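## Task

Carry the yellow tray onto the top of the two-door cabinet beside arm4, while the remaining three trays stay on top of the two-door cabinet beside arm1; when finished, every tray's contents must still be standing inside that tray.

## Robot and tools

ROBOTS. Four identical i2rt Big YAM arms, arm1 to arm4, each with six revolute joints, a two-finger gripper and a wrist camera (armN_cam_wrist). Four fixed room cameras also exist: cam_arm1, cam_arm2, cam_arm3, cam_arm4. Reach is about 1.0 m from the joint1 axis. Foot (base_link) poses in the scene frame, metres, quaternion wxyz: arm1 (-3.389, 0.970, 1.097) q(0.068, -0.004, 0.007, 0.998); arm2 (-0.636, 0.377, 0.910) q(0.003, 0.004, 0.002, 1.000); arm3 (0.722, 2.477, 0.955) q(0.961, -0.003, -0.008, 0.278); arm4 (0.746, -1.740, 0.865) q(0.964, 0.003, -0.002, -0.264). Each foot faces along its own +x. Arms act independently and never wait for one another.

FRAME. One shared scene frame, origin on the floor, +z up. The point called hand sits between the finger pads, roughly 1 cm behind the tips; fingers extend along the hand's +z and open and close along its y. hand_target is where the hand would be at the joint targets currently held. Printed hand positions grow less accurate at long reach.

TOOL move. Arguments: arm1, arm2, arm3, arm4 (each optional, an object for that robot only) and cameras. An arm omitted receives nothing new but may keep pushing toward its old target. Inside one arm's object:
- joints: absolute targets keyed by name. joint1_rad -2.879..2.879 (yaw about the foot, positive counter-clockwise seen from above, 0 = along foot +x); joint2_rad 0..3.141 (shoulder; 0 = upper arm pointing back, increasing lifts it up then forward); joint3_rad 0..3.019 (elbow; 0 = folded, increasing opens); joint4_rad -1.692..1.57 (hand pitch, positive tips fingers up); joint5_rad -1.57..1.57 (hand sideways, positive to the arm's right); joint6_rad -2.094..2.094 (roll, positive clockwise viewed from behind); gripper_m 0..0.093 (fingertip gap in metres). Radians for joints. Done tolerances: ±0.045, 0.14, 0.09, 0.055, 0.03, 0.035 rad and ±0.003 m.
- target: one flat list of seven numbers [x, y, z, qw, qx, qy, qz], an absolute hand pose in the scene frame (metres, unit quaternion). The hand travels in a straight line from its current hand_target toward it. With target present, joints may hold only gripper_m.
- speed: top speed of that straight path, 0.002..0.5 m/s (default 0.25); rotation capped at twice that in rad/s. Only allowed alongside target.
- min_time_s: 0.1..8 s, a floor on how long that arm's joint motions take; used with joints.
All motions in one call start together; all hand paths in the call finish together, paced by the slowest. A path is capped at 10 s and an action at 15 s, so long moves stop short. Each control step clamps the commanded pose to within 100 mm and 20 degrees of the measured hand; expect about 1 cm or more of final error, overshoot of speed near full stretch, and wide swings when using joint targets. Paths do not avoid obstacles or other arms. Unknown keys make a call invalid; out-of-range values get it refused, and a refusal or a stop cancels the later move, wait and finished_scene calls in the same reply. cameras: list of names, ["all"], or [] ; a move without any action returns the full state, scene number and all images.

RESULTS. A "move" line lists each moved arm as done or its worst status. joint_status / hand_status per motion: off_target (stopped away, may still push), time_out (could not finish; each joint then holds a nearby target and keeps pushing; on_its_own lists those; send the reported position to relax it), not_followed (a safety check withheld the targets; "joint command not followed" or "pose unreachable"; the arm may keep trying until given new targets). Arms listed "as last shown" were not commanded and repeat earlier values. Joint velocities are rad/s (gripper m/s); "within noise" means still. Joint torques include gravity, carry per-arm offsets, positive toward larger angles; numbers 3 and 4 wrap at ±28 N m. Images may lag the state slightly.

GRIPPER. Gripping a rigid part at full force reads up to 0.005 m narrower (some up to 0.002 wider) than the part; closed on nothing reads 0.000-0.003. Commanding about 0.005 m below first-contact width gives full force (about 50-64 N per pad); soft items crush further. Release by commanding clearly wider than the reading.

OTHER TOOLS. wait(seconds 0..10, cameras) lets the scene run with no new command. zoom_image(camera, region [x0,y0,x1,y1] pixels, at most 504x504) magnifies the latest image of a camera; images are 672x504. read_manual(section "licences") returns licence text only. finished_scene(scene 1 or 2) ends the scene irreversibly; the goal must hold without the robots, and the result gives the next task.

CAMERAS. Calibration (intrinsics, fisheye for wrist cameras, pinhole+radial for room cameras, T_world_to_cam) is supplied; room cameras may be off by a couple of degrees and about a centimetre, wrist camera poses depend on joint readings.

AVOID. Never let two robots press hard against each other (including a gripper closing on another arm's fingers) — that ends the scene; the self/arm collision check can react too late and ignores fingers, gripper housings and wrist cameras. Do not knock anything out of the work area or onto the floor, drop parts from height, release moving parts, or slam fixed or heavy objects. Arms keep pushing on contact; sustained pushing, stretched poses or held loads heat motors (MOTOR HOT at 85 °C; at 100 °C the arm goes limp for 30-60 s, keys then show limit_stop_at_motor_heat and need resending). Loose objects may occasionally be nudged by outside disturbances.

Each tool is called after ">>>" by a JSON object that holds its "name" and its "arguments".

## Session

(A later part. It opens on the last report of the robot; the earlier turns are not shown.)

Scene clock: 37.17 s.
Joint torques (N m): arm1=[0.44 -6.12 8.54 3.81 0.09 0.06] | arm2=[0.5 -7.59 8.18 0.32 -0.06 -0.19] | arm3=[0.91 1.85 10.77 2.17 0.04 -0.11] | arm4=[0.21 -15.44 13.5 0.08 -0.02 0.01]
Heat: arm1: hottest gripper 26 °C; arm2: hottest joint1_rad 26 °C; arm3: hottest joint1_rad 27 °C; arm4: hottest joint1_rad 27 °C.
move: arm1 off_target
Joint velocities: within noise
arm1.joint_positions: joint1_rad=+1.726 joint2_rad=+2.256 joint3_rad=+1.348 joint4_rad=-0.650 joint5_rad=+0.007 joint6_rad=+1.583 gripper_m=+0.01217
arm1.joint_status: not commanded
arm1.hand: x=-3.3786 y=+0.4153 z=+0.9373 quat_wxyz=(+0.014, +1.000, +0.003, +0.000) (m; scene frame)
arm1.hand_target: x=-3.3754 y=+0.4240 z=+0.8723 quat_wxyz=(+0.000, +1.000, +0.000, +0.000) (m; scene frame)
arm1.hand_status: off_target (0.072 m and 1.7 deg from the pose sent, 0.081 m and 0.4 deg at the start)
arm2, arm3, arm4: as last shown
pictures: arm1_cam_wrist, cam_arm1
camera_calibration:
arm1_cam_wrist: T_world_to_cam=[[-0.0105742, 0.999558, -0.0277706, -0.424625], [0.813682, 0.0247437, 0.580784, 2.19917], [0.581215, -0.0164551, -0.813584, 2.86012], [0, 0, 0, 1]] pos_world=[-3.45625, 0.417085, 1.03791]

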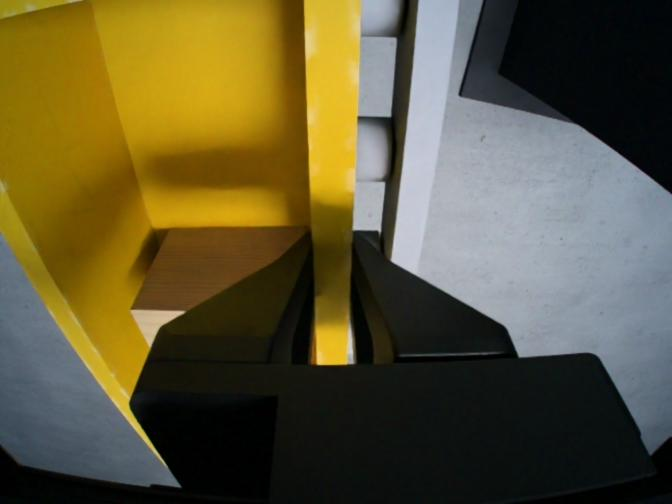

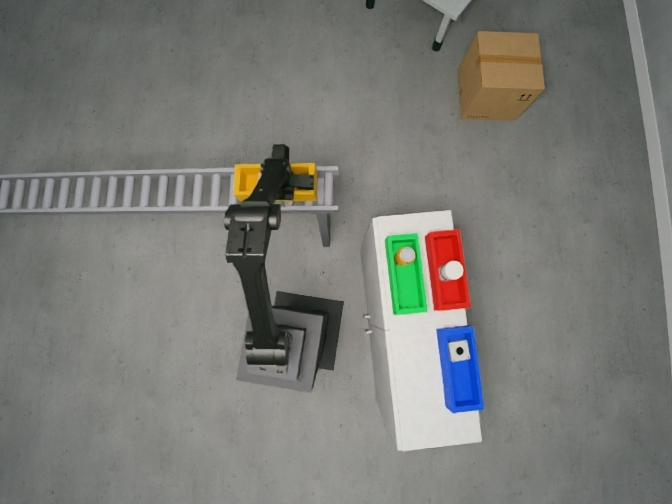

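>>> {"name": "move", "arguments": {"arm1": {"target":[-3.375,0.422,0.955,0,1,0,0],"speed":0.15}}}

>>> {"name": "move", "arguments": {"arm1": {"target":[-3.375,0.421,0.905,0,1,0,0],"speed":0.1}, "cameras": ["arm1_cam_wrist","cam_arm1"]}}

>>> {"name": "zoom_image", "arguments": {"camera": "arm1_cam_wrist", "region": [250, 0, 500, 250]}}

>>> {"name": "zoom_image", "arguments": {"camera": "cam_arm1", "region": [220, 140, 360, 240]}}

Scene clock: 39.60 s.
Joint torques (N m): arm1=[0.56 -17.38 5.75 -0.47 0.08 0] | arm2=[0.44 -7.59 8.18 0.34 -0.06 -0.19] | arm3=[0.97 1.85 10.81 2.15 0.05 -0.11] | arm4=[0.15 -15.44 13.52 0.06 -0.02 0.01]
Heat: arm1: hottest gripper 26 °C; arm2: hottest joint1_rad 26 °C; arm3: hottest joint1_rad 27 °C; arm4: hottest joint1_rad 27 °C.
move: arm1 off_target
Joint velocities: within noise
arm1.joint_positions: joint1_rad=+1.726 joint2_rad=+2.241 joint3_rad=+1.348 joint4_rad=-0.697 joint5_rad=+0.007 joint6_rad=+1.591 gripper_m=+0.01218
arm1.joint_status: not commanded
arm1.hand: x=-3.3788 y=+0.4227 z=+0.9451 quat_wxyz=(-0.002, +1.000, -0.001, +0.000) (m; scene frame)
arm1.hand_target: x=-3.3750 y=+0.4221 z=+0.9547 quat_wxyz=(+0.000, +1.000, +0.000, +0.000) (m; scene frame)
arm1.hand_status: off_target (0.011 m and 0.2 deg from the pose sent, 0.019 m and 1.7 deg at the start)
arm2, arm3, arm4: as last shown
pictures: none

Scene clock: 40.63 s.
Joint torques (N m): arm1=[0.44 -11.05 6.82 1.88 0.09 -0.02] | arm2=[0.44 -7.59 8.18 0.32 -0.06 -0.19] | arm3=[0.85 1.79 10.73 2.15 0.03 -0.11] | arm4=[0.21 -15.38 13.5 0.06 -0.02 0.01]
Heat: arm1: hottest gripper 26 °C; arm2: hottest joint1_rad 26 °C; arm3: hottest joint1_rad 27 °C; arm4: hottest joint1_rad 27 °C.
move: arm1 off_target
Joint velocities: within noise
arm1.joint_positions: joint1_rad=+1.726 joint2_rad=+2.249 joint3_rad=+1.348 joint4_rad=-0.663 joint5_rad=+0.007 joint6_rad=+1.591 gripper_m=+0.01218
arm1.joint_status: not commanded
arm1.hand: x=-3.3787 y=+0.4166 z=+0.9405 quat_wxyz=(+0.011, +1.000, -0.001, +0.000) (m; scene frame)
arm1.hand_target: x=-3.3752 y=+0.4232 z=+0.9069 quat_wxyz=(+0.000, +1.000, +0.000, +0.000) (m; scene frame)
arm1.hand_status: off_target (0.036 m and 1.3 deg from the pose sent, 0.040 m and 0.2 deg at the start)
arm2, arm3, arm4: as last shown
pictures: arm1_cam_wrist, cam_arm1
camera_calibration:
arm1_cam_wrist: T_world_to_cam=[[-0.0029468, 0.99977, -0.021254, -0.406246], [0.813782, 0.0147497, 0.580983, 2.20169], [0.581163, -0.0155841, -0.813638, 2.86231], [0, 0, 0, 1]] pos_world=[-3.45636, 0.418285, 1.04111]

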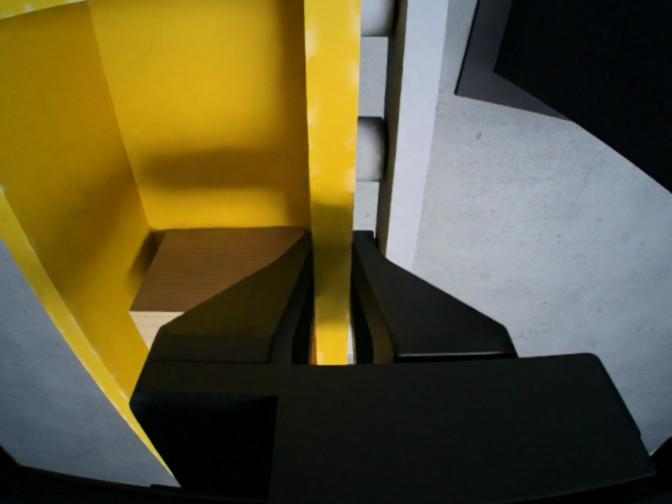

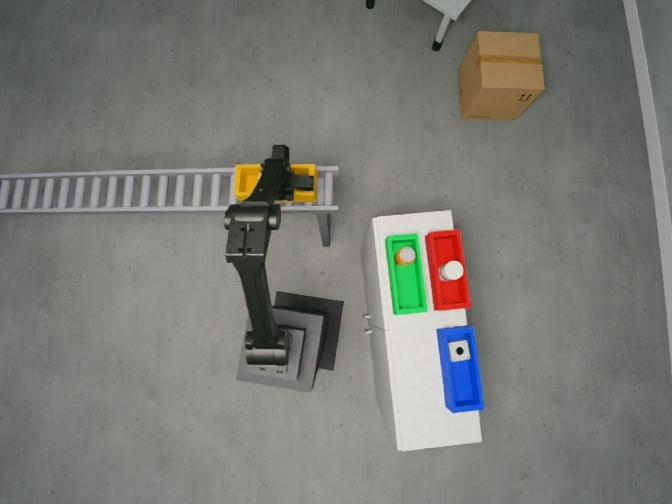

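Scaled by 2.016 from the camera's 672x504 image, which has a finer 960x720 frame.

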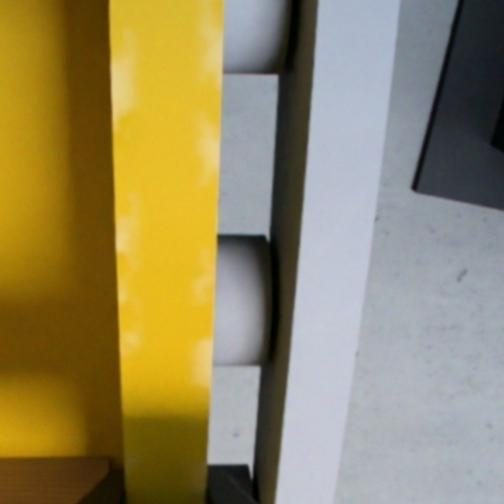

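Scaled by 3.600 from the camera's 672x504 image, which has a finer 960x720 frame.

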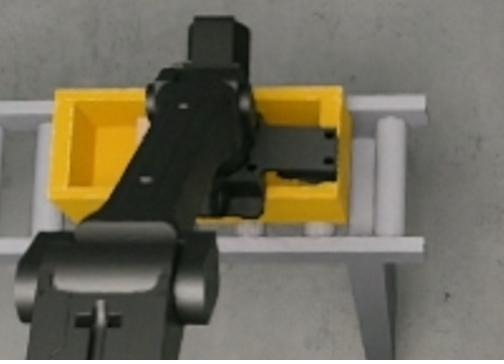

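>>> {"name": "move", "arguments": {"arm1": {"target":[-3.375,0.430,0.955,0,1,0,0],"speed":0.15}}}

>>> {"name": "move", "arguments": {"arm1": {"target":[-3.375,0.430,0.905,0,1,0,0],"speed":0.1}, "cameras": ["arm1_cam_wrist","cam_arm1"]}}

>>> {"name": "zoom_image", "arguments": {"camera": "cam_arm1", "region": [220, 140, 360, 240]}}

Scene clock: 42.37 s.
Joint torques (N m): arm1=[0.62 -17.26 5.5 -0.46 0.08 -0.01] | arm2=[0.5 -7.53 8.18 0.32 -0.06 -0.19] | arm3=[0.79 1.79 10.78 2.14 0.05 -0.11] | arm4=[0.15 -15.38 13.5 0.06 -0.01 0.01]
Heat: arm1: hottest gripper 26 °C; arm2: hottest joint1_rad 26 °C; arm3: hottest joint1_rad 27 °C; arm4: hottest joint1_rad 27 °C.
move: arm1 off_target
Joint velocities: within noise
arm1.joint_positions: joint1_rad=+1.726 joint2_rad=+2.228 joint3_rad=+1.321 joint4_rad=-0.683 joint5_rad=+0.007 joint6_rad=+1.591 gripper_m=+0.01218
arm1.joint_status: not commanded
arm1.hand: x=-3.3790 y=+0.4302 z=+0.9453 quat_wxyz=(-0.002, +1.000, -0.001, +0.000) (m; scene frame)
arm1.hand_target: x=-3.3750 y=+0.4300 z=+0.9548 quat_wxyz=(+0.000, +1.000, +0.000, +0.000) (m; scene frame)
arm1.hand_status: off_target (0.011 m and 0.2 deg from the pose sent, 0.020 m and 1.3 deg at the start)
arm2, arm3, arm4: as last shown
pictures: none

Scene clock: 43.40 s.
Joint torques (N m): arm1=[0.44 -10.93 6.3 1.96 0.09 -0.01] | arm2=[0.44 -7.59 8.17 0.32 -0.06 -0.19] | arm3=[0.85 1.9 10.78 2.15 0.05 -0.12] | arm4=[0.15 -15.44 13.52 0.08 -0.02 0.01]
Heat: arm1: hottest gripper 26 °C; arm2: hottest joint1_rad 26 °C; arm3: hottest joint1_rad 27 °C; arm4: hottest joint1_rad 27 °C.
move: arm1 off_target
Joint velocities: within noise
arm1.joint_positions: joint1_rad=+1.726 joint2_rad=+2.238 joint3_rad=+1.321 joint4_rad=-0.647 joint5_rad=+0.007 joint6_rad=+1.591 gripper_m=+0.01218
arm1.joint_status: not commanded
arm1.hand: x=-3.3786 y=+0.4242 z=+0.9402 quat_wxyz=(+0.011, +1.000, -0.001, +0.000) (m; scene frame)
arm1.hand_target: x=-3.3751 y=+0.4323 z=+0.9068 quat_wxyz=(+0.000, +1.000, +0.000, +0.000) (m; scene frame)
arm1.hand_status: off_target (0.036 m and 1.3 deg from the pose sent, 0.040 m and 0.2 deg at the start)
arm2, arm3, arm4: as last shown
pictures: arm1_cam_wrist, cam_arm1
camera_calibration:
arm1_cam_wrist: T_world_to_cam=[[-0.00294069, 0.999751, -0.0221138, -0.412927], [0.813787, 0.0152442, 0.580963, 2.2015], [0.581156, -0.0162875, -0.813629, 2.86239], [0, 0, 0, 1]] pos_world=[-3.45626, 0.425886, 1.04081]

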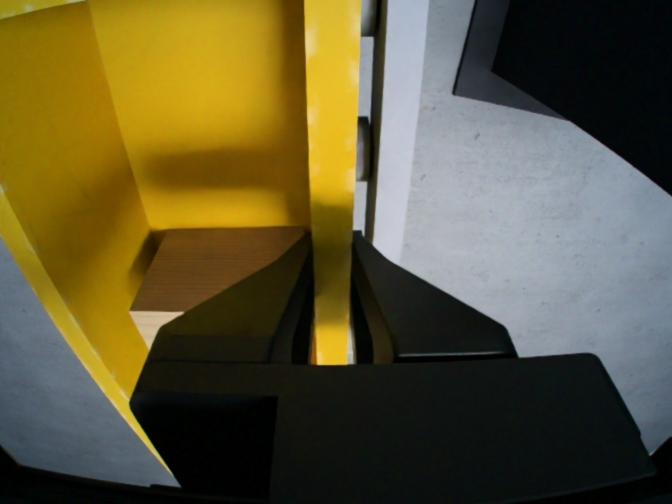

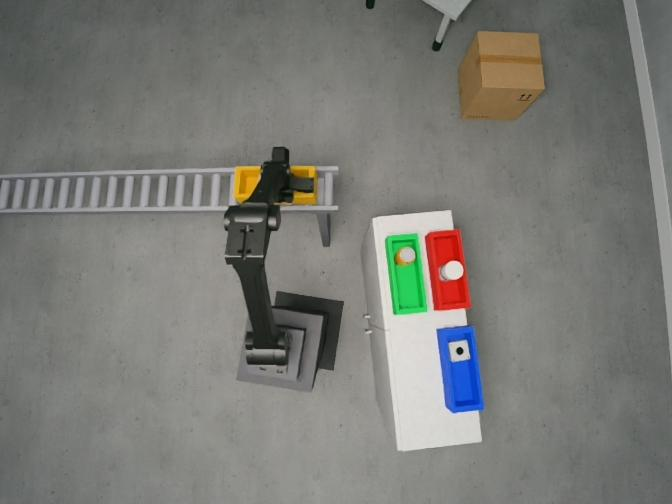

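Scaled by 3.600 from the camera's 672x504 image, which has a finer 960x720 frame.

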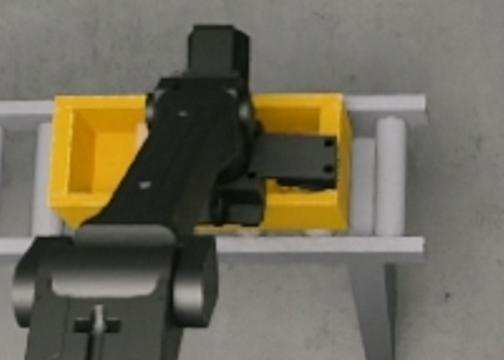

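>>> {"name": "move", "arguments": {"arm1": {"target":[-3.375,0.427,0.937,0,1,0,0],"speed":0.1}}}

>>> {"name": "move", "arguments": {"arm1": {"joints":{"gripper_m":0.04}}, "cameras": ["arm1_cam_wrist","cam_arm1"]}}

>>> {"name": "zoom_image", "arguments": {"camera": "cam_arm1", "region": [220, 140, 360, 240]}}

Scene clock: 45.17 s.
Joint torques (N m): arm1=[0.5 -14.97 6.83 -0.46 0.08 -0.01] | arm2=[0.5 -7.59 8.18 0.32 -0.06 -0.19] | arm3=[0.79 1.9 10.77 2.14 0.05 -0.12] | arm4=[0.15 -15.38 13.5 0.08 -0.02 0.01]
Heat: arm1: hottest gripper 26 °C; arm2: hottest joint1_rad 26 °C; arm3: hottest joint1_rad 27 °C; arm4: hottest joint1_rad 27 °C.
move: arm1 done
Joint velocities: within noise
arm1.joint_positions: joint1_rad=+1.726 joint2_rad=+2.236 joint3_rad=+1.321 joint4_rad=-0.655 joint5_rad=+0.007 joint6_rad=+1.591 gripper_m=+0.01218
arm1.joint_status: not commanded
arm1.hand: x=-3.3786 y=+0.4258 z=+0.9407 quat_wxyz=(+0.008, +1.000, -0.001, +0.000) (m; scene frame)
arm1.hand_target: x=-3.3749 y=+0.4272 z=+0.9370 quat_wxyz=(+0.000, +1.000, +0.000, +0.000) (m; scene frame)
arm1.hand_status: done (0.005 m and 0.9 deg from the pose sent, 0.006 m and 1.3 deg at the start)
arm2, arm4: as last shown
arm3.joint_positions: joint1_rad=-0.869 joint2_rad=+0.639 joint3_rad=+1.368 joint4_rad=-1.495 joint5_rad=-0.125 joint6_rad=+0.677 gripper_m=+0.09396
arm3.joint_status: not commanded
arm3.hand: x=+0.9311 y=+2.4316 z=+1.4532 quat_wxyz=(-0.381, -0.410, -0.818, -0.131) (m; scene frame)
arm3.hand_target: x=+0.9299 y=+2.4320 z=+1.4659 quat_wxyz=(-0.395, -0.406, -0.813, -0.133) (m; scene frame)
arm3.hand_status: not commanded
pictures: none

Scene clock: 45.80 s.
Joint torques (N m): arm1=[0.5 -13.92 6.78 -0.25 0.08 -0.01] | arm2=[0.5 -7.53 8.18 0.32 -0.06 -0.19] | arm3=[0.97 1.85 10.8 2.14 0.05 -0.11] | arm4=[0.21 -15.38 13.5 0.08 -0.02 0.01]
Heat: arm1: hottest gripper 26 °C; arm2: hottest joint1_rad 26 °C; arm3: hottest joint1_rad 27 °C; arm4: hottest joint1_rad 27 °C.
move: arm1 done
Joint velocities: within noise
arm1.joint_positions: joint1_rad=+1.726 joint2_rad=+2.236 joint3_rad=+1.321 joint4_rad=-0.661 joint5_rad=+0.007 joint6_rad=+1.591 gripper_m=+0.03988
arm1.joint_status: all done
arm1.hand: x=-3.3787 y=+0.4274 z=+0.9407 quat_wxyz=(+0.005, +1.000, -0.001, +0.000) (m; scene frame)
arm1.hand_target: x=-3.3749 y=+0.4272 z=+0.9370 quat_wxyz=(+0.000, +1.000, +0.000, +0.000) (m; scene frame)
arm1.hand_status: not commanded
arm2.joint_positions: joint1_rad=+0.222 joint2_rad=+1.234 joint3_rad=+1.428 joint4_rad=-1.672 joint5_rad=+0.005 joint6_rad=+0.233 gripper_m=+0.09396
arm2.joint_status: not commanded
arm2.hand: x=-0.9835 y=+0.3029 z=+1.2497 quat_wxyz=(+0.010, +0.999, -0.008, -0.049) (m; scene frame)
arm2.hand_target: x=-0.9801 y=+0.3000 z=+1.2493 quat_wxyz=(+0.010, +0.999, +0.000, -0.045) (m; scene frame)
arm2.hand_status: not commanded
arm3: as last shown
arm4.joint_positions: joint1_rad=+1.417 joint2_rad=+1.776 joint3_rad=+1.973 joint4_rad=-1.685 joint5_rad=+0.001 joint6_rad=+0.006 gripper_m=+0.09397
arm4.joint_status: not commanded
arm4.hand: x=+1.1007 y=-1.3086 z=+1.1838 quat_wxyz=(-0.040, +0.424, -0.904, -0.018) (m; scene frame)
arm4.hand_target: x=+1.0996 y=-1.3007 z=+1.1993 quat_wxyz=(-0.055, +0.433, -0.899, -0.026) (m; scene frame)
arm4.hand_status: not commanded
pictures: arm1_cam_wrist, cam_arm1
camera_calibration:
arm1_cam_wrist: T_world_to_cam=[[-0.00302666, 0.999957, -0.00871036, -0.42924], [0.81393, 0.00752378, 0.580914, 2.20505], [0.580955, -0.0053314, -0.813918, 2.85788], [0, 0, 0, 1]] pos_world=[-3.45636, 0.427868, 1.0414]

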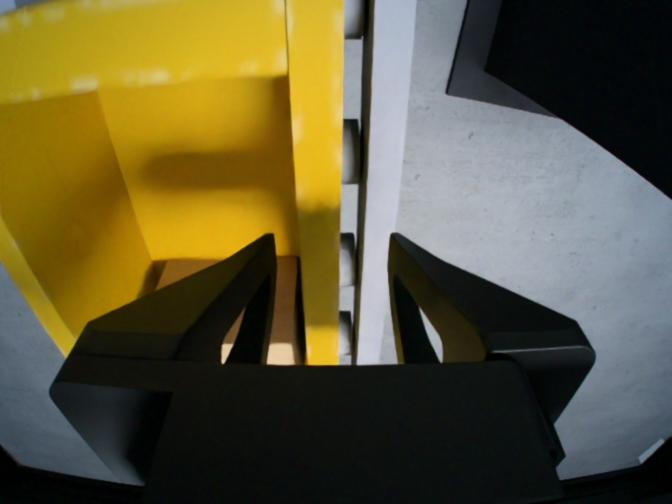

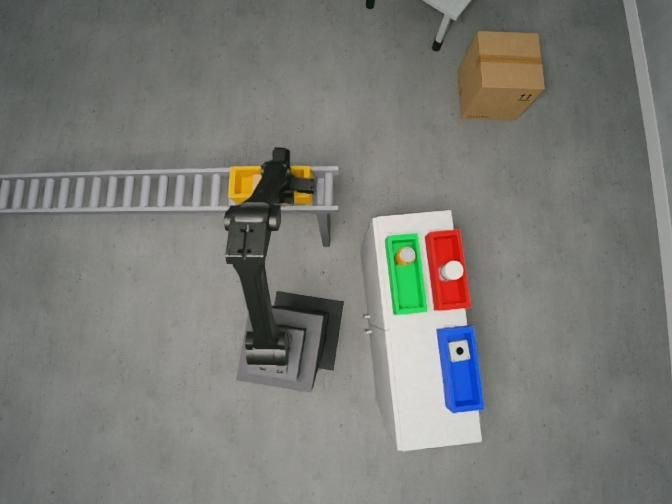

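Scaled by 3.600 from the camera's 672x504 image, which has a finer 960x720 frame.

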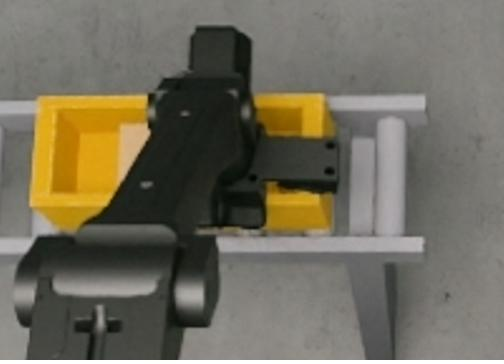

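>>> {"name": "move", "arguments": {"arm1": {"target":[-3.375,0.427,1.06,0,1,0,0],"speed":0.5}, "cameras": ["cam_arm1","cam_arm2"]}}

>>> {"name": "wait", "arguments": {"seconds": 3, "cameras": ["cam_arm1","cam_arm2","arm2_cam_wrist"]}}

Scene clock: 47.40 s.
Joint torques (N m): arm1=[0.44 -12.98 9.37 -0.25 0.18 0.01] | arm2=[0.44 -7.53 8.17 0.32 -0.06 -0.19] | arm3=[0.97 1.96 10.76 2.13 0.05 -0.12] | arm4=[0.15 -15.44 13.5 0.08 -0.01 0.01]
Heat: arm1: hottest gripper 26 °C; arm2: hottest joint1_rad 26 °C; arm3: hottest joint1_rad 27 °C; arm4: hottest joint1_rad 27 °C.
move: arm1 done
Joint velocities: within noise
arm1.joint_positions: joint1_rad=+1.728 joint2_rad=+2.000 joint3_rad=+1.327 joint4_rad=-0.901 joint5_rad=+0.004 joint6_rad=+1.591 gripper_m=+0.03996
arm1.joint_status: not commanded
arm1.hand: x=-3.3782 y=+0.4307 z=+1.0657 quat_wxyz=(+0.006, +1.000, +0.000, +0.002) (m; scene frame)
arm1.hand_target: x=-3.3750 y=+0.4273 z=+1.0600 quat_wxyz=(+0.000, +1.000, +0.000, +0.000) (m; scene frame)
arm1.hand_status: done (0.007 m and 0.7 deg from the pose sent, 0.119 m and 0.6 deg at the start)
arm2, arm3, arm4: as last shown
pictures: cam_arm1, cam_arm2

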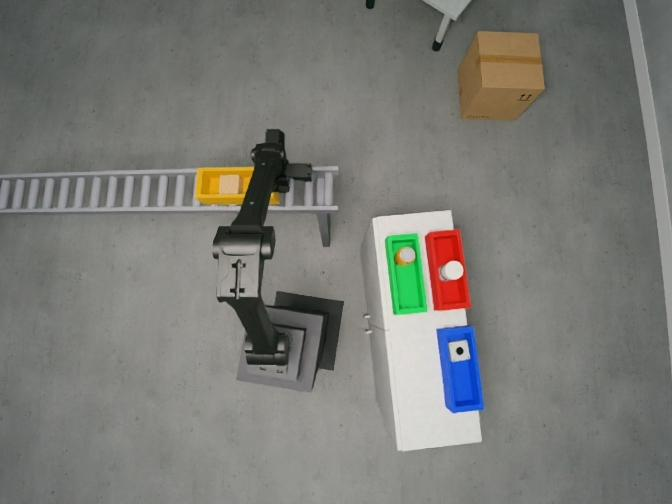

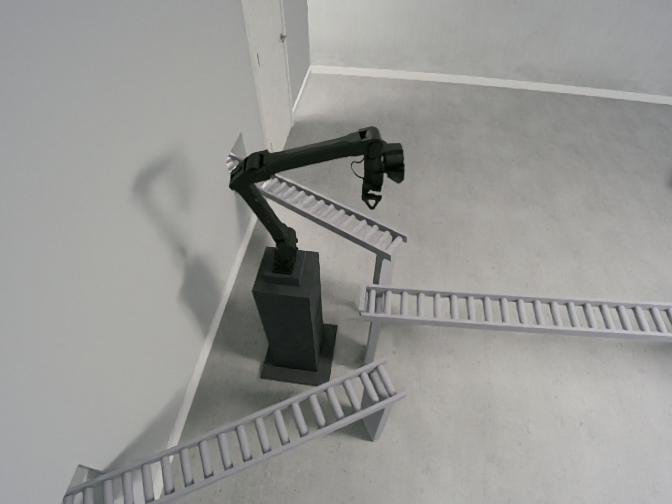

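Scene clock: 50.40 s.
Joint torques (N m): arm1=[0.5 -13.22 9.37 -0.25 0.18 0.01] | arm2=[0.5 -7.59 8.18 0.32 -0.06 -0.19] | arm3=[0.79 1.9 10.73 2.14 0.05 -0.12] | arm4=[0.21 -15.38 13.5 0.08 -0.02 0.01]
Heat: arm1: hottest gripper 26 °C; arm2: hottest joint1_rad 26 °C; arm3: hottest joint1_rad 27 °C; arm4: hottest joint1_rad 27 °C.
Joint velocities: within noise
arm1.joint_positions: joint1_rad=+1.728 joint2_rad=+2.000 joint3_rad=+1.327 joint4_rad=-0.901 joint5_rad=+0.004 joint6_rad=+1.591 gripper_m=+0.03996
arm1.joint_status: not commanded
arm1.hand: x=-3.3782 y=+0.4307 z=+1.0657 quat_wxyz=(+0.006, +1.000, +0.000, +0.002) (m; scene frame)
arm1.hand_target: x=-3.3750 y=+0.4273 z=+1.0600 quat_wxyz=(+0.000, +1.000, +0.000, +0.000) (m; scene frame)
arm1.hand_status: done (0.007 m and 0.7 deg from the pose sent, 0.119 m and 0.6 deg at the start)
arm2.joint_positions: joint1_rad=+0.222 joint2_rad=+1.234 joint3_rad=+1.428 joint4_rad=-1.672 joint5_rad=+0.005 joint6_rad=+0.233 gripper_m=+0.09396
arm2.joint_status: not commanded
arm2.hand: x=-0.9835 y=+0.3029 z=+1.2497 quat_wxyz=(+0.010, +0.999, -0.008, -0.049) (m; scene frame)
arm2.hand_target: x=-0.9801 y=+0.3000 z=+1.2493 quat_wxyz=(+0.010, +0.999, +0.000, -0.045) (m; scene frame)
arm2.hand_status: not commanded
arm3.joint_positions: joint1_rad=-0.869 joint2_rad=+0.639 joint3_rad=+1.368 joint4_rad=-1.495 joint5_rad=-0.125 joint6_rad=+0.677 gripper_m=+0.09396
arm3.joint_status: not commanded
arm3.hand: x=+0.9311 y=+2.4316 z=+1.4532 quat_wxyz=(-0.381, -0.410, -0.818, -0.131) (m; scene frame)
arm3.hand_target: x=+0.9299 y=+2.4320 z=+1.4659 quat_wxyz=(-0.395, -0.406, -0.813, -0.133) (m; scene frame)
arm3.hand_status: not commanded
arm4.joint_positions: joint1_rad=+1.417 joint2_rad=+1.776 joint3_rad=+1.973 joint4_rad=-1.685 joint5_rad=+0.001 joint6_rad=+0.006 gripper_m=+0.09397
arm4.joint_status: not commanded
arm4.hand: x=+1.1007 y=-1.3086 z=+1.1838 quat_wxyz=(-0.040, +0.424, -0.904, -0.018) (m; scene frame)
arm4.hand_target: x=+1.0996 y=-1.3007 z=+1.1993 quat_wxyz=(-0.055, +0.433, -0.899, -0.026) (m; scene frame)
arm4.hand_status: not commanded
wait: 3.00 s; at rest by 0.27 s
pictures: arm2_cam_wrist, cam_arm1, cam_arm2
camera_calibration:
arm2_cam_wrist: T_world_to_cam=[[-0.0176905, 0.999828, -0.00554485, -0.318601], [0.865171, 0.0180872, 0.501151, 0.222612], [0.501165, 0.00406836, -0.865342, 1.69757], [0, 0, 0, 1]] pos_world=[-1.049, 0.307614, 1.35565]

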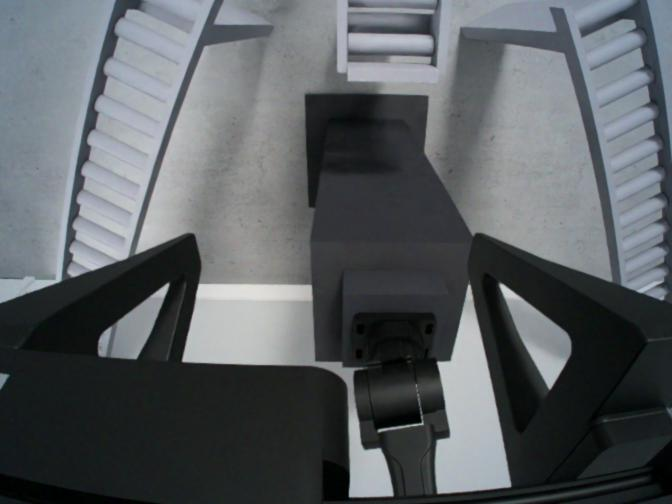

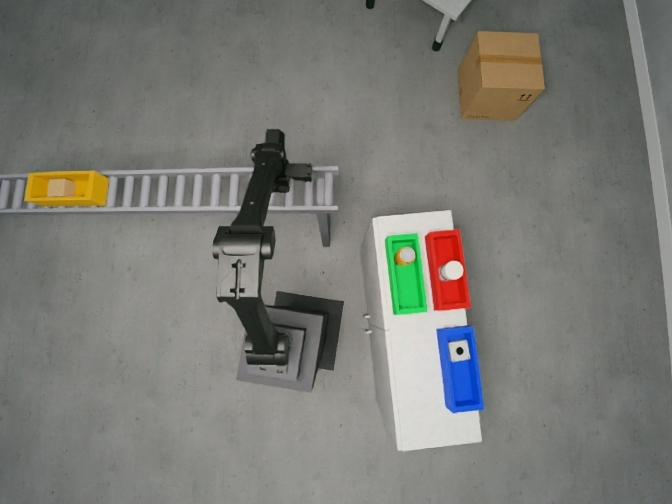

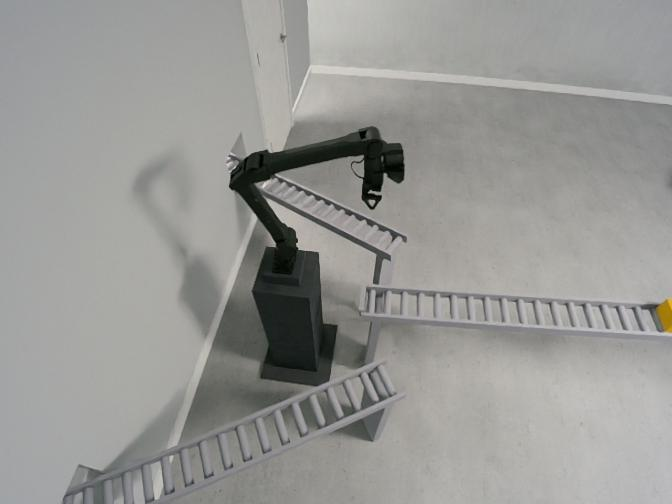

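>>> {"name": "move", "arguments": {"arm2": {"target":[-1.18,0.2,1.2,0,1,0,0],"speed":0.4}, "cameras": []}}

>>> {"name": "wait", "arguments": {"seconds": 6, "cameras": ["cam_arm2","arm2_cam_wrist"]}}

>>> {"name": "zoom_image", "arguments": {"camera": "arm2_cam_wrist", "region": [60, 0, 460, 260]}}

Scene clock: 52.73 s.
Joint torques (N m): arm1=[0.5 -13.22 9.37 -0.25 0.18 0.01] | arm2=[0.15 -15.79 12.75 0.09 0 -0.01] | arm3=[0.91 1.85 10.73 2.11 0.05 -0.11] | arm4=[0.15 -15.44 13.5 0.08 -0.01 0.01]
Heat: arm1: hottest gripper 26 °C; arm2: hottest joint1_rad 26 °C; arm3: hottest joint1_rad 27 °C; arm4: hottest joint1_rad 27 °C.
move: arm2 off_target
Joint velocities: within noise
arm1, arm3, arm4: as last shown
arm2.joint_positions: joint1_rad=+0.317 joint2_rad=+1.834 joint3_rad=+1.917 joint4_rad=-1.672 joint5_rad=+0.003 joint6_rad=+0.307 gripper_m=+0.09396
arm2.joint_status: not commanded
arm2.hand: x=-1.1691 y=+0.2068 z=+1.1768 quat_wxyz=(-0.002, +1.000, +0.002, +0.004) (m; scene frame)
arm2.hand_target: x=-1.1786 y=+0.2005 z=+1.1995 quat_wxyz=(+0.007, +1.000, +0.000, -0.020) (m; scene frame)
arm2.hand_status: off_target (0.027 m and 0.6 deg from the pose sent, 0.227 m and 5.8 deg at the start; a joint's target at an end of its range on 25 of 47 steps)
pictures: none
No camera images: "cameras" was empty.

Scene clock: 58.73 s.
Joint torques (N m): arm1=[0.5 -13.22 9.37 -0.25 0.18 0.01] | arm2=[0.15 -15.79 12.74 0.1 -0.01 0] | arm3=[0.97 1.85 10.81 2.11 0.05 -0.11] | arm4=[0.21 -15.38 13.5 0.08 -0.02 0.01]
Heat: arm1: hottest joint3_rad 25 °C; arm2: hottest joint2_rad 27 °C; arm3: hottest joint1_rad 27 °C; arm4: hottest joint1_rad 27 °C.
Joint velocities: within noise
arm1.joint_positions: joint1_rad=+1.728 joint2_rad=+2.000 joint3_rad=+1.327 joint4_rad=-0.901 joint5_rad=+0.004 joint6_rad=+1.591 gripper_m=+0.03996
arm1.joint_status: not commanded
arm1.hand: x=-3.3782 y=+0.4307 z=+1.0657 quat_wxyz=(+0.006, +1.000, +0.000, +0.002) (m; scene frame)
arm1.hand_target: x=-3.3750 y=+0.4273 z=+1.0600 quat_wxyz=(+0.000, +1.000, +0.000, +0.000) (m; scene frame)
arm1.hand_status: not commanded
arm2.joint_positions: joint1_rad=+0.317 joint2_rad=+1.834 joint3_rad=+1.917 joint4_rad=-1.672 joint5_rad=+0.003 joint6_rad=+0.307 gripper_m=+0.09396
arm2.joint_status: not commanded
arm2.hand: x=-1.1691 y=+0.2068 z=+1.1768 quat_wxyz=(-0.002, +1.000, +0.002, +0.004) (m; scene frame)
arm2.hand_target: x=-1.1786 y=+0.2005 z=+1.1995 quat_wxyz=(+0.007, +1.000, +0.000, -0.020) (m; scene frame)
arm2.hand_status: off_target (0.027 m and 0.6 deg from the pose sent, 0.227 m and 5.8 deg at the start; a joint's target at an end of its range on 25 of 47 steps)
arm3.joint_positions: joint1_rad=-0.869 joint2_rad=+0.639 joint3_rad=+1.368 joint4_rad=-1.495 joint5_rad=-0.125 joint6_rad=+0.677 gripper_m=+0.09396
arm3.joint_status: not commanded
arm3.hand: x=+0.9311 y=+2.4316 z=+1.4532 quat_wxyz=(-0.381, -0.410, -0.818, -0.131) (m; scene frame)
arm3.hand_target: x=+0.9299 y=+2.4320 z=+1.4659 quat_wxyz=(-0.395, -0.406, -0.813, -0.133) (m; scene frame)
arm3.hand_status: not commanded
arm4.joint_positions: joint1_rad=+1.417 joint2_rad=+1.776 joint3_rad=+1.973 joint4_rad=-1.685 joint5_rad=+0.001 joint6_rad=+0.006 gripper_m=+0.09397
arm4.joint_status: not commanded
arm4.hand: x=+1.1007 y=-1.3086 z=+1.1838 quat_wxyz=(-0.040, +0.424, -0.904, -0.018) (m; scene frame)
arm4.hand_target: x=+1.0996 y=-1.3007 z=+1.1993 quat_wxyz=(-0.055, +0.433, -0.899, -0.026) (m; scene frame)
arm4.hand_status: not commanded
wait: 6.00 s; at rest by 0.27 s
pictures: arm2_cam_wrist, cam_arm2
camera_calibration:
arm2_cam_wrist: T_world_to_cam=[[-0.0397782, 0.999093, 0.0151625, -0.27624], [0.806235, 0.0231283, 0.591144, 0.245665], [0.590257, 0.0357391, -0.806424, 1.75607], [0, 0, 0, 1]] pos_world=[-1.24559, 0.207547, 1.27511]

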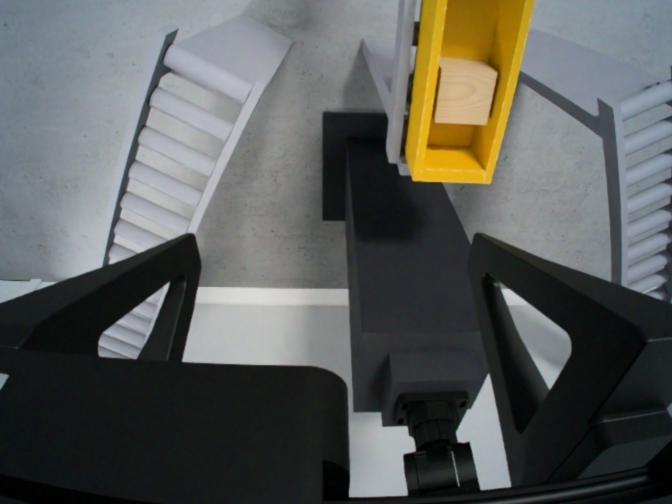

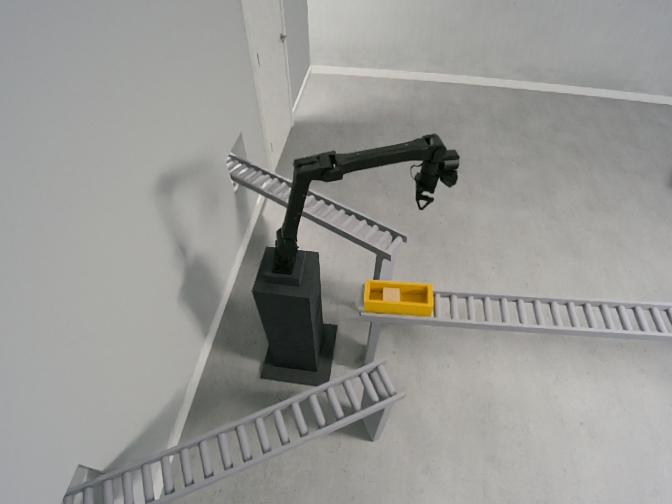

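Scaled by 1.260 from the camera's 672x504 image, which has a finer 960x720 frame.

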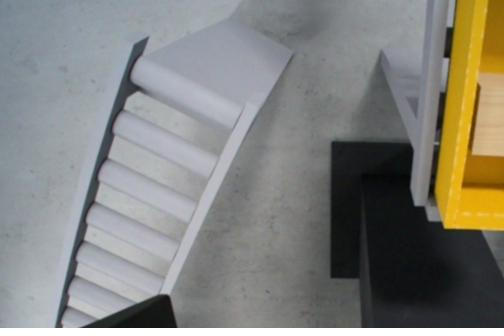

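>>> {"name": "move", "arguments": {"arm2": {"target":[-1.21,0.412,1.0,0,1,0,0],"speed":0.3,"joints":{"gripper_m":0.05}}, "arm1": {"joints":{"joint1_rad":1.0,"joint2_rad":1.2},"min_time_s":3}, "cameras": ["arm2_cam_wrist","cam_arm2"]}}

>>> {"name": "zoom_image", "arguments": {"camera": "arm2_cam_wrist", "region": [140, 0, 540, 360]}}

>>> {"name": "zoom_image", "arguments": {"camera": "cam_arm2", "region": [330, 200, 480, 360]}}

Scene clock: 65.40 s.
Joint torques (N m): arm1=[-1.08 -6.59 12.92 1.4 0.12 -0.07] | arm2=[0.26 -16.67 8.01 0.8 0.07 -0.2] | arm3=[0.91 1.9 10.81 2.13 0.04 -0.12] | arm4=[0.21 -15.44 13.5 0.08 -0.02 0.01]
Heat: arm1: hottest joint3_rad 25 °C; arm2: hottest joint2_rad 28 °C; arm3: hottest joint1_rad 27 °C; arm4: hottest joint1_rad 27 °C.
move: arm1 done; arm2 done
Joint velocities: within noise
arm1.joint_positions: joint1_rad=+1.014 joint2_rad=+1.196 joint3_rad=+1.327 joint4_rad=-0.901 joint5_rad=+0.005 joint6_rad=+1.591 gripper_m=+0.03996
arm1.joint_status: all done
arm1.hand: x=-3.7141 y=+0.5899 z=+1.4852 quat_wxyz=(+0.373, +0.860, -0.325, -0.125) (m; scene frame)
arm1.hand_target: x=-3.7209 y=+0.5933 z=+1.4924 quat_wxyz=(+0.374, +0.856, -0.334, -0.128) (m; scene frame)
arm1.hand_status: not commanded
arm2.joint_positions: joint1_rad=-0.057 joint2_rad=+1.928 joint3_rad=+1.585 joint4_rad=-1.247 joint5_rad=+0.003 joint6_rad=-0.049 gripper_m=+0.05007
arm2.joint_status: all done
arm2.hand: x=-1.2064 y=+0.4145 z=+0.9993 quat_wxyz=(+0.001, +1.000, -0.007, +0.006) (m; scene frame)
arm2.hand_target: x=-1.2100 y=+0.4121 z=+1.0000 quat_wxyz=(+0.000, +1.000, +0.000, +0.000) (m; scene frame)
arm2.hand_status: done (0.004 m and 1.1 deg from the pose sent, 0.274 m and 0.6 deg at the start)
arm3, arm4: as last shown
pictures: arm2_cam_wrist, cam_arm2
camera_calibration:
arm2_cam_wrist: T_world_to_cam=[[-0.0211007, 0.999739, 0.0087868, -0.453936], [0.804439, 0.0117587, 0.593919, 0.375624], [0.593661, 0.0196006, -0.804477, 1.63647], [0, 0, 0, 1]] pos_world=[-1.28325, 0.417325, 1.0974]

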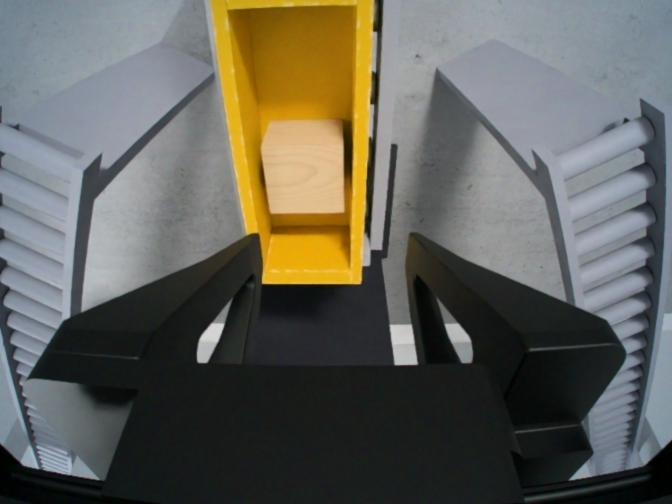

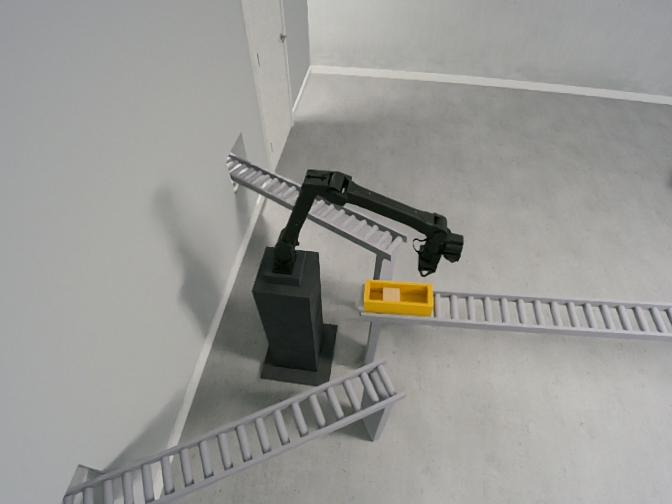

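Scaled by 1.260 from the camera's 672x504 image, which has a finer 960x720 frame.

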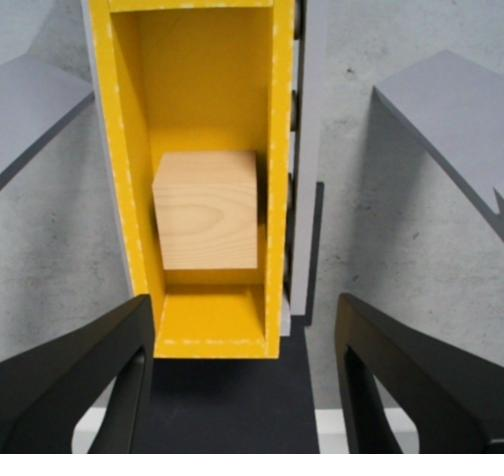

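Scaled by 3.150 from the camera's 672x504 image, which has a finer 960x720 frame.

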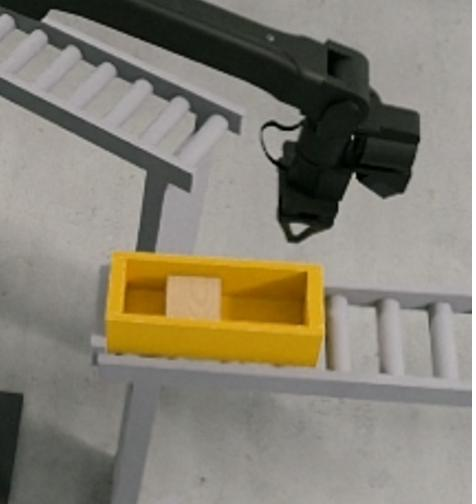

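>>> {"name": "move", "arguments": {"arm2": {"target":[-1.207,0.450,0.84,0,1,0,0],"speed":0.25}, "cameras": ["arm2_cam_wrist"]}}

Scene clock: 68.47 s.
Joint torques (N m): arm1=[-1.08 -6.65 12.98 1.35 0.12 -0.07] | arm2=[-0.44 -17.49 6.87 0.8 0.09 -0.21] | arm3=[1.03 1.9 10.77 2.17 0.06 -0.12] | arm4=[0.15 -15.38 13.5 0.06 -0.02 0.01]
Heat: arm1: hottest joint3_rad 26 °C; arm2: hottest joint2_rad 28 °C; arm3: hottest joint1_rad 27 °C; arm4: hottest joint1_rad 27 °C.
move: arm2 done
Joint velocities: within noise
arm1, arm3, arm4: as last shown
arm2.joint_positions: joint1_rad=-0.116 joint2_rad=+2.131 joint3_rad=+1.444 joint4_rad=-0.906 joint5_rad=+0.003 joint6_rad=-0.115 gripper_m=+0.05007
arm2.joint_status: not commanded
arm2.hand: x=-1.2020 y=+0.4474 z=+0.8387 quat_wxyz=(+0.002, +1.000, -0.003, +0.008) (m; scene frame)
arm2.hand_target: x=-1.2069 y=+0.4499 z=+0.8400 quat_wxyz=(+0.000, +1.000, +0.000, +0.000) (m; scene frame)
arm2.hand_status: done (0.006 m and 1.0 deg from the pose sent, 0.163 m and 1.1 deg at the start)
pictures: arm2_cam_wrist
camera_calibration:
arm2_cam_wrist: T_world_to_cam=[[-0.0287858, 0.99956, 0.0071012, -0.493007], [0.802488, 0.0188736, 0.596369, 0.459528], [0.595973, 0.0228656, -0.802679, 1.50377], [0, 0, 0, 1]] pos_world=[-1.27916, 0.449732, 0.936498]

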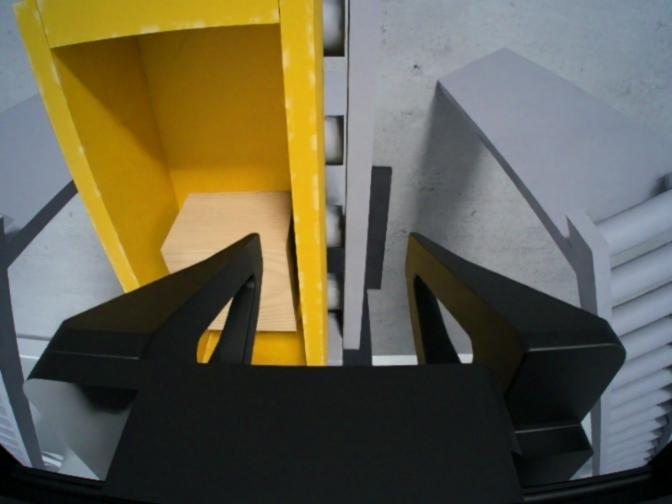

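>>> {"name": "move", "arguments": {"arm2": {"target":[-1.221,0.446,0.770,0,1,0,0],"speed":0.15}, "cameras": ["arm2_cam_wrist"]}}

Scene clock: 70.17 s.
Joint torques (N m): arm1=[-1.08 -6.71 13 1.33 0.12 -0.07] | arm2=[0.38 -18.08 8.8 0.68 0.07 -0.1] | arm3=[0.85 1.9 10.76 2.13 0.05 -0.13] | arm4=[0.21 -15.38 13.5 0.08 -0.02 0.01]
Heat: arm1: hottest joint3_rad 26 °C; arm2: hottest joint2_rad 28 °C; arm3: hottest joint1_rad 27 °C; arm4: hottest joint1_rad 27 °C.
move: arm2 off_target
Joint velocities: within noise
arm1, arm3, arm4: as last shown
arm2.joint_positions: joint1_rad=-0.116 joint2_rad=+2.277 joint3_rad=+1.445 joint4_rad=-0.802 joint5_rad=+0.003 joint6_rad=-0.116 gripper_m=+0.05007
arm2.joint_status: not commanded
arm2.hand: x=-1.1935 y=+0.4460 z=+0.7586 quat_wxyz=(+0.004, +1.000, -0.003, +0.028) (m; scene frame)
arm2.hand_target: x=-1.2200 y=+0.4457 z=+0.7710 quat_wxyz=(+0.000, +1.000, +0.000, +0.000) (m; scene frame)
arm2.hand_status: off_target (0.030 m and 3.2 deg from the pose sent, 0.071 m and 1.0 deg at the start)
pictures: arm2_cam_wrist
camera_calibration:
arm2_cam_wrist: T_world_to_cam=[[-0.0294724, 0.999565, 0.00109139, -0.487128], [0.778113, 0.0222575, 0.62773, 0.446014], [0.627433, 0.01935, -0.77843, 1.45521], [0, 0, 0, 1]] pos_world=[-1.27445, 0.448831, 0.853331]

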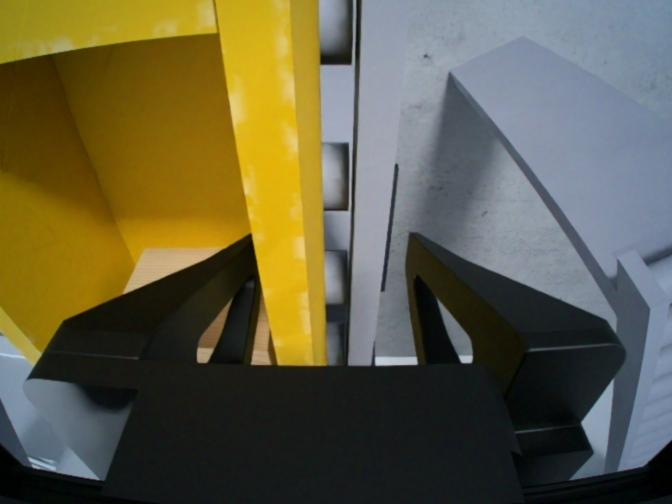

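>>> {"name": "move", "arguments": {"arm2": {"target":[-1.225,0.44,0.81,0,1,0,0],"speed":0.15}, "cameras": ["arm2_cam_wrist"]}}

Scene clock: 72.17 s.
Joint torques (N m): arm1=[-1.08 -6.71 13 1.33 0.12 -0.07] | arm2=[0.44 -18.96 9.13 0.05 0.06 -0.01] | arm3=[0.85 1.85 10.81 2.18 0.05 -0.13] | arm4=[0.21 -15.38 13.5 0.08 -0.01 0.01]
Heat: arm1: hottest joint3_rad 26 °C; arm2: hottest joint2_rad 28 °C; arm3: hottest joint1_rad 27 °C; arm4: hottest joint1_rad 27 °C.
move: arm2 off_target
Joint velocities: within noise
arm1, arm3, arm4: as last shown
arm2.joint_positions: joint1_rad=-0.106 joint2_rad=+2.227 joint3_rad=+1.458 joint4_rad=-0.860 joint5_rad=+0.003 joint6_rad=-0.114 gripper_m=+0.05007
arm2.joint_status: not commanded
arm2.hand: x=-1.1998 y=+0.4412 z=+0.7899 quat_wxyz=(+0.004, +1.000, +0.001, +0.025) (m; scene frame)
arm2.hand_target: x=-1.2240 y=+0.4399 z=+0.8105 quat_wxyz=(+0.000, +1.000, +0.000, +0.000) (m; scene frame)
arm2.hand_status: off_target (0.032 m and 2.9 deg from the pose sent, 0.061 m and 3.2 deg at the start)
pictures: arm2_cam_wrist
camera_calibration:
arm2_cam_wrist: T_world_to_cam=[[-0.0371333, 0.999308, 0.00198906, -0.492337], [0.781016, 0.02778, 0.623893, 0.435508], [0.623406, 0.0247207, -0.781507, 1.47888], [0, 0, 0, 1]] pos_world=[-1.28037, 0.443339, 0.885027]

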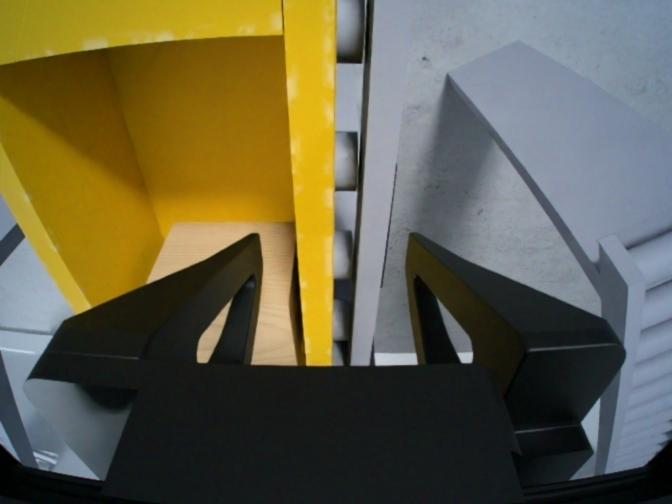

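>>> {"name": "move", "arguments": {"arm2": {"target":[-1.25,0.439,0.825,0,1,0,0],"speed":0.15}, "cameras": ["arm2_cam_wrist"]}}

Scene clock: 73.90 s.
Joint torques (N m): arm1=[-1.08 -6.71 12.98 1.33 0.11 -0.07] | arm2=[0.5 -17.67 10.09 0.09 0.06 0] | arm3=[1.03 1.79 10.77 2.13 0.04 -0.12] | arm4=[0.15 -15.38 13.5 0.08 -0.02 0.01]
Heat: arm1: hottest joint3_rad 26 °C; arm2: hottest joint2_rad 28 °C; arm3: hottest joint1_rad 27 °C; arm4: hottest joint1_rad 27 °C.
move: arm2 off_target
Joint velocities: within noise
arm1, arm3, arm4: as last shown
arm2.joint_positions: joint1_rad=-0.101 joint2_rad=+2.227 joint3_rad=+1.555 joint4_rad=-0.935 joint5_rad=+0.003 joint6_rad=-0.108 gripper_m=+0.05007
arm2.joint_status: not commanded
arm2.hand: x=-1.2296 y=+0.4412 z=+0.8177 quat_wxyz=(+0.002, +1.000, +0.001, +0.014) (m; scene frame)
arm2.hand_target: x=-1.2493 y=+0.4388 z=+0.8254 quat_wxyz=(+0.000, +1.000, +0.000, +0.000) (m; scene frame)
arm2.hand_status: off_target (0.022 m and 1.7 deg from the pose sent, 0.061 m and 2.9 deg at the start)
pictures: arm2_cam_wrist
camera_calibration:
arm2_cam_wrist: T_world_to_cam=[[-0.0369563, 0.999302, 0.00541251, -0.496122], [0.794337, 0.026089, 0.606917, 0.472459], [0.606352, 0.0267287, -0.794747, 1.50811], [0, 0, 0, 1]] pos_world=[-1.30807, 0.44314, 0.914509]

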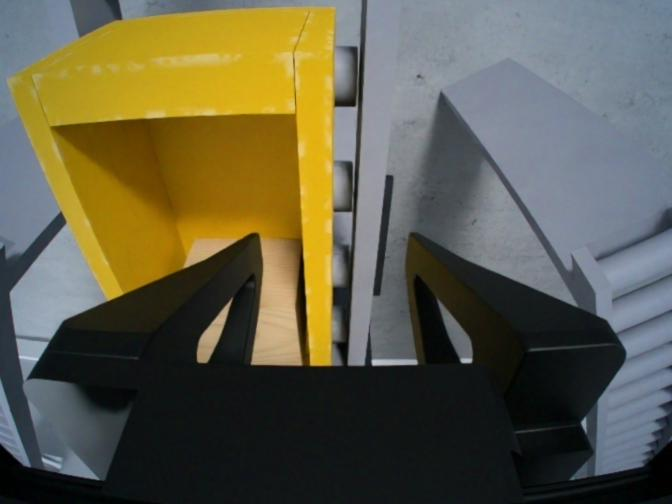

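>>> {"name": "move", "arguments": {"arm2": {"target":[-1.254,0.438,0.778,0,1,0,0],"speed":0.12}, "cameras": ["arm2_cam_wrist"]}}

Scene clock: 76.27 s.
Joint torques (N m): arm1=[-1.08 -6.71 12.98 1.35 0.12 -0.07] | arm2=[0.5 -18.49 9.55 0.68 0.05 0] | arm3=[0.91 1.73 10.76 2.15 0.03 -0.12] | arm4=[0.15 -15.44 13.5 0.08 -0.01 0.01]
Heat: arm1: hottest joint3_rad 27 °C; arm2: hottest joint2_rad 28 °C; arm3: hottest joint1_rad 27 °C; arm4: hottest joint1_rad 27 °C.
move: arm2 off_target
Joint velocities: within noise
arm1, arm3, arm4: as last shown
arm2.joint_positions: joint1_rad=-0.099 joint2_rad=+2.318 joint3_rad=+1.569 joint4_rad=-0.881 joint5_rad=+0.003 joint6_rad=-0.105 gripper_m=+0.05007
arm2.joint_status: not commanded
arm2.hand: x=-1.2272 y=+0.4399 z=+0.7684 quat_wxyz=(+0.003, +1.000, +0.001, +0.026) (m; scene frame)
arm2.hand_target: x=-1.2530 y=+0.4376 z=+0.7790 quat_wxyz=(+0.000, +1.000, +0.000, +0.000) (m; scene frame)
arm2.hand_status: off_target (0.029 m and 3.0 deg from the pose sent, 0.047 m and 1.7 deg at the start)
pictures: arm2_cam_wrist
camera_calibration:
arm2_cam_wrist: T_world_to_cam=[[-0.0363272, 0.999338, 0.00218742, -0.491145], [0.779836, 0.0269791, 0.625403, 0.468065], [0.624929, 0.0244249, -0.780299, 1.48018], [0, 0, 0, 1]] pos_world=[-1.30786, 0.442039, 0.863329]

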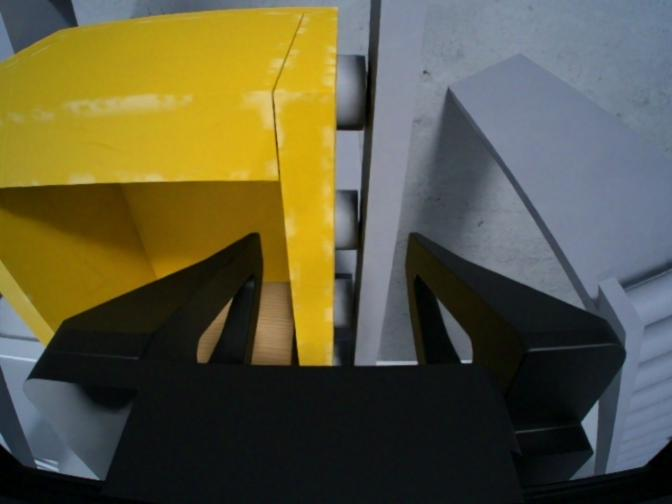

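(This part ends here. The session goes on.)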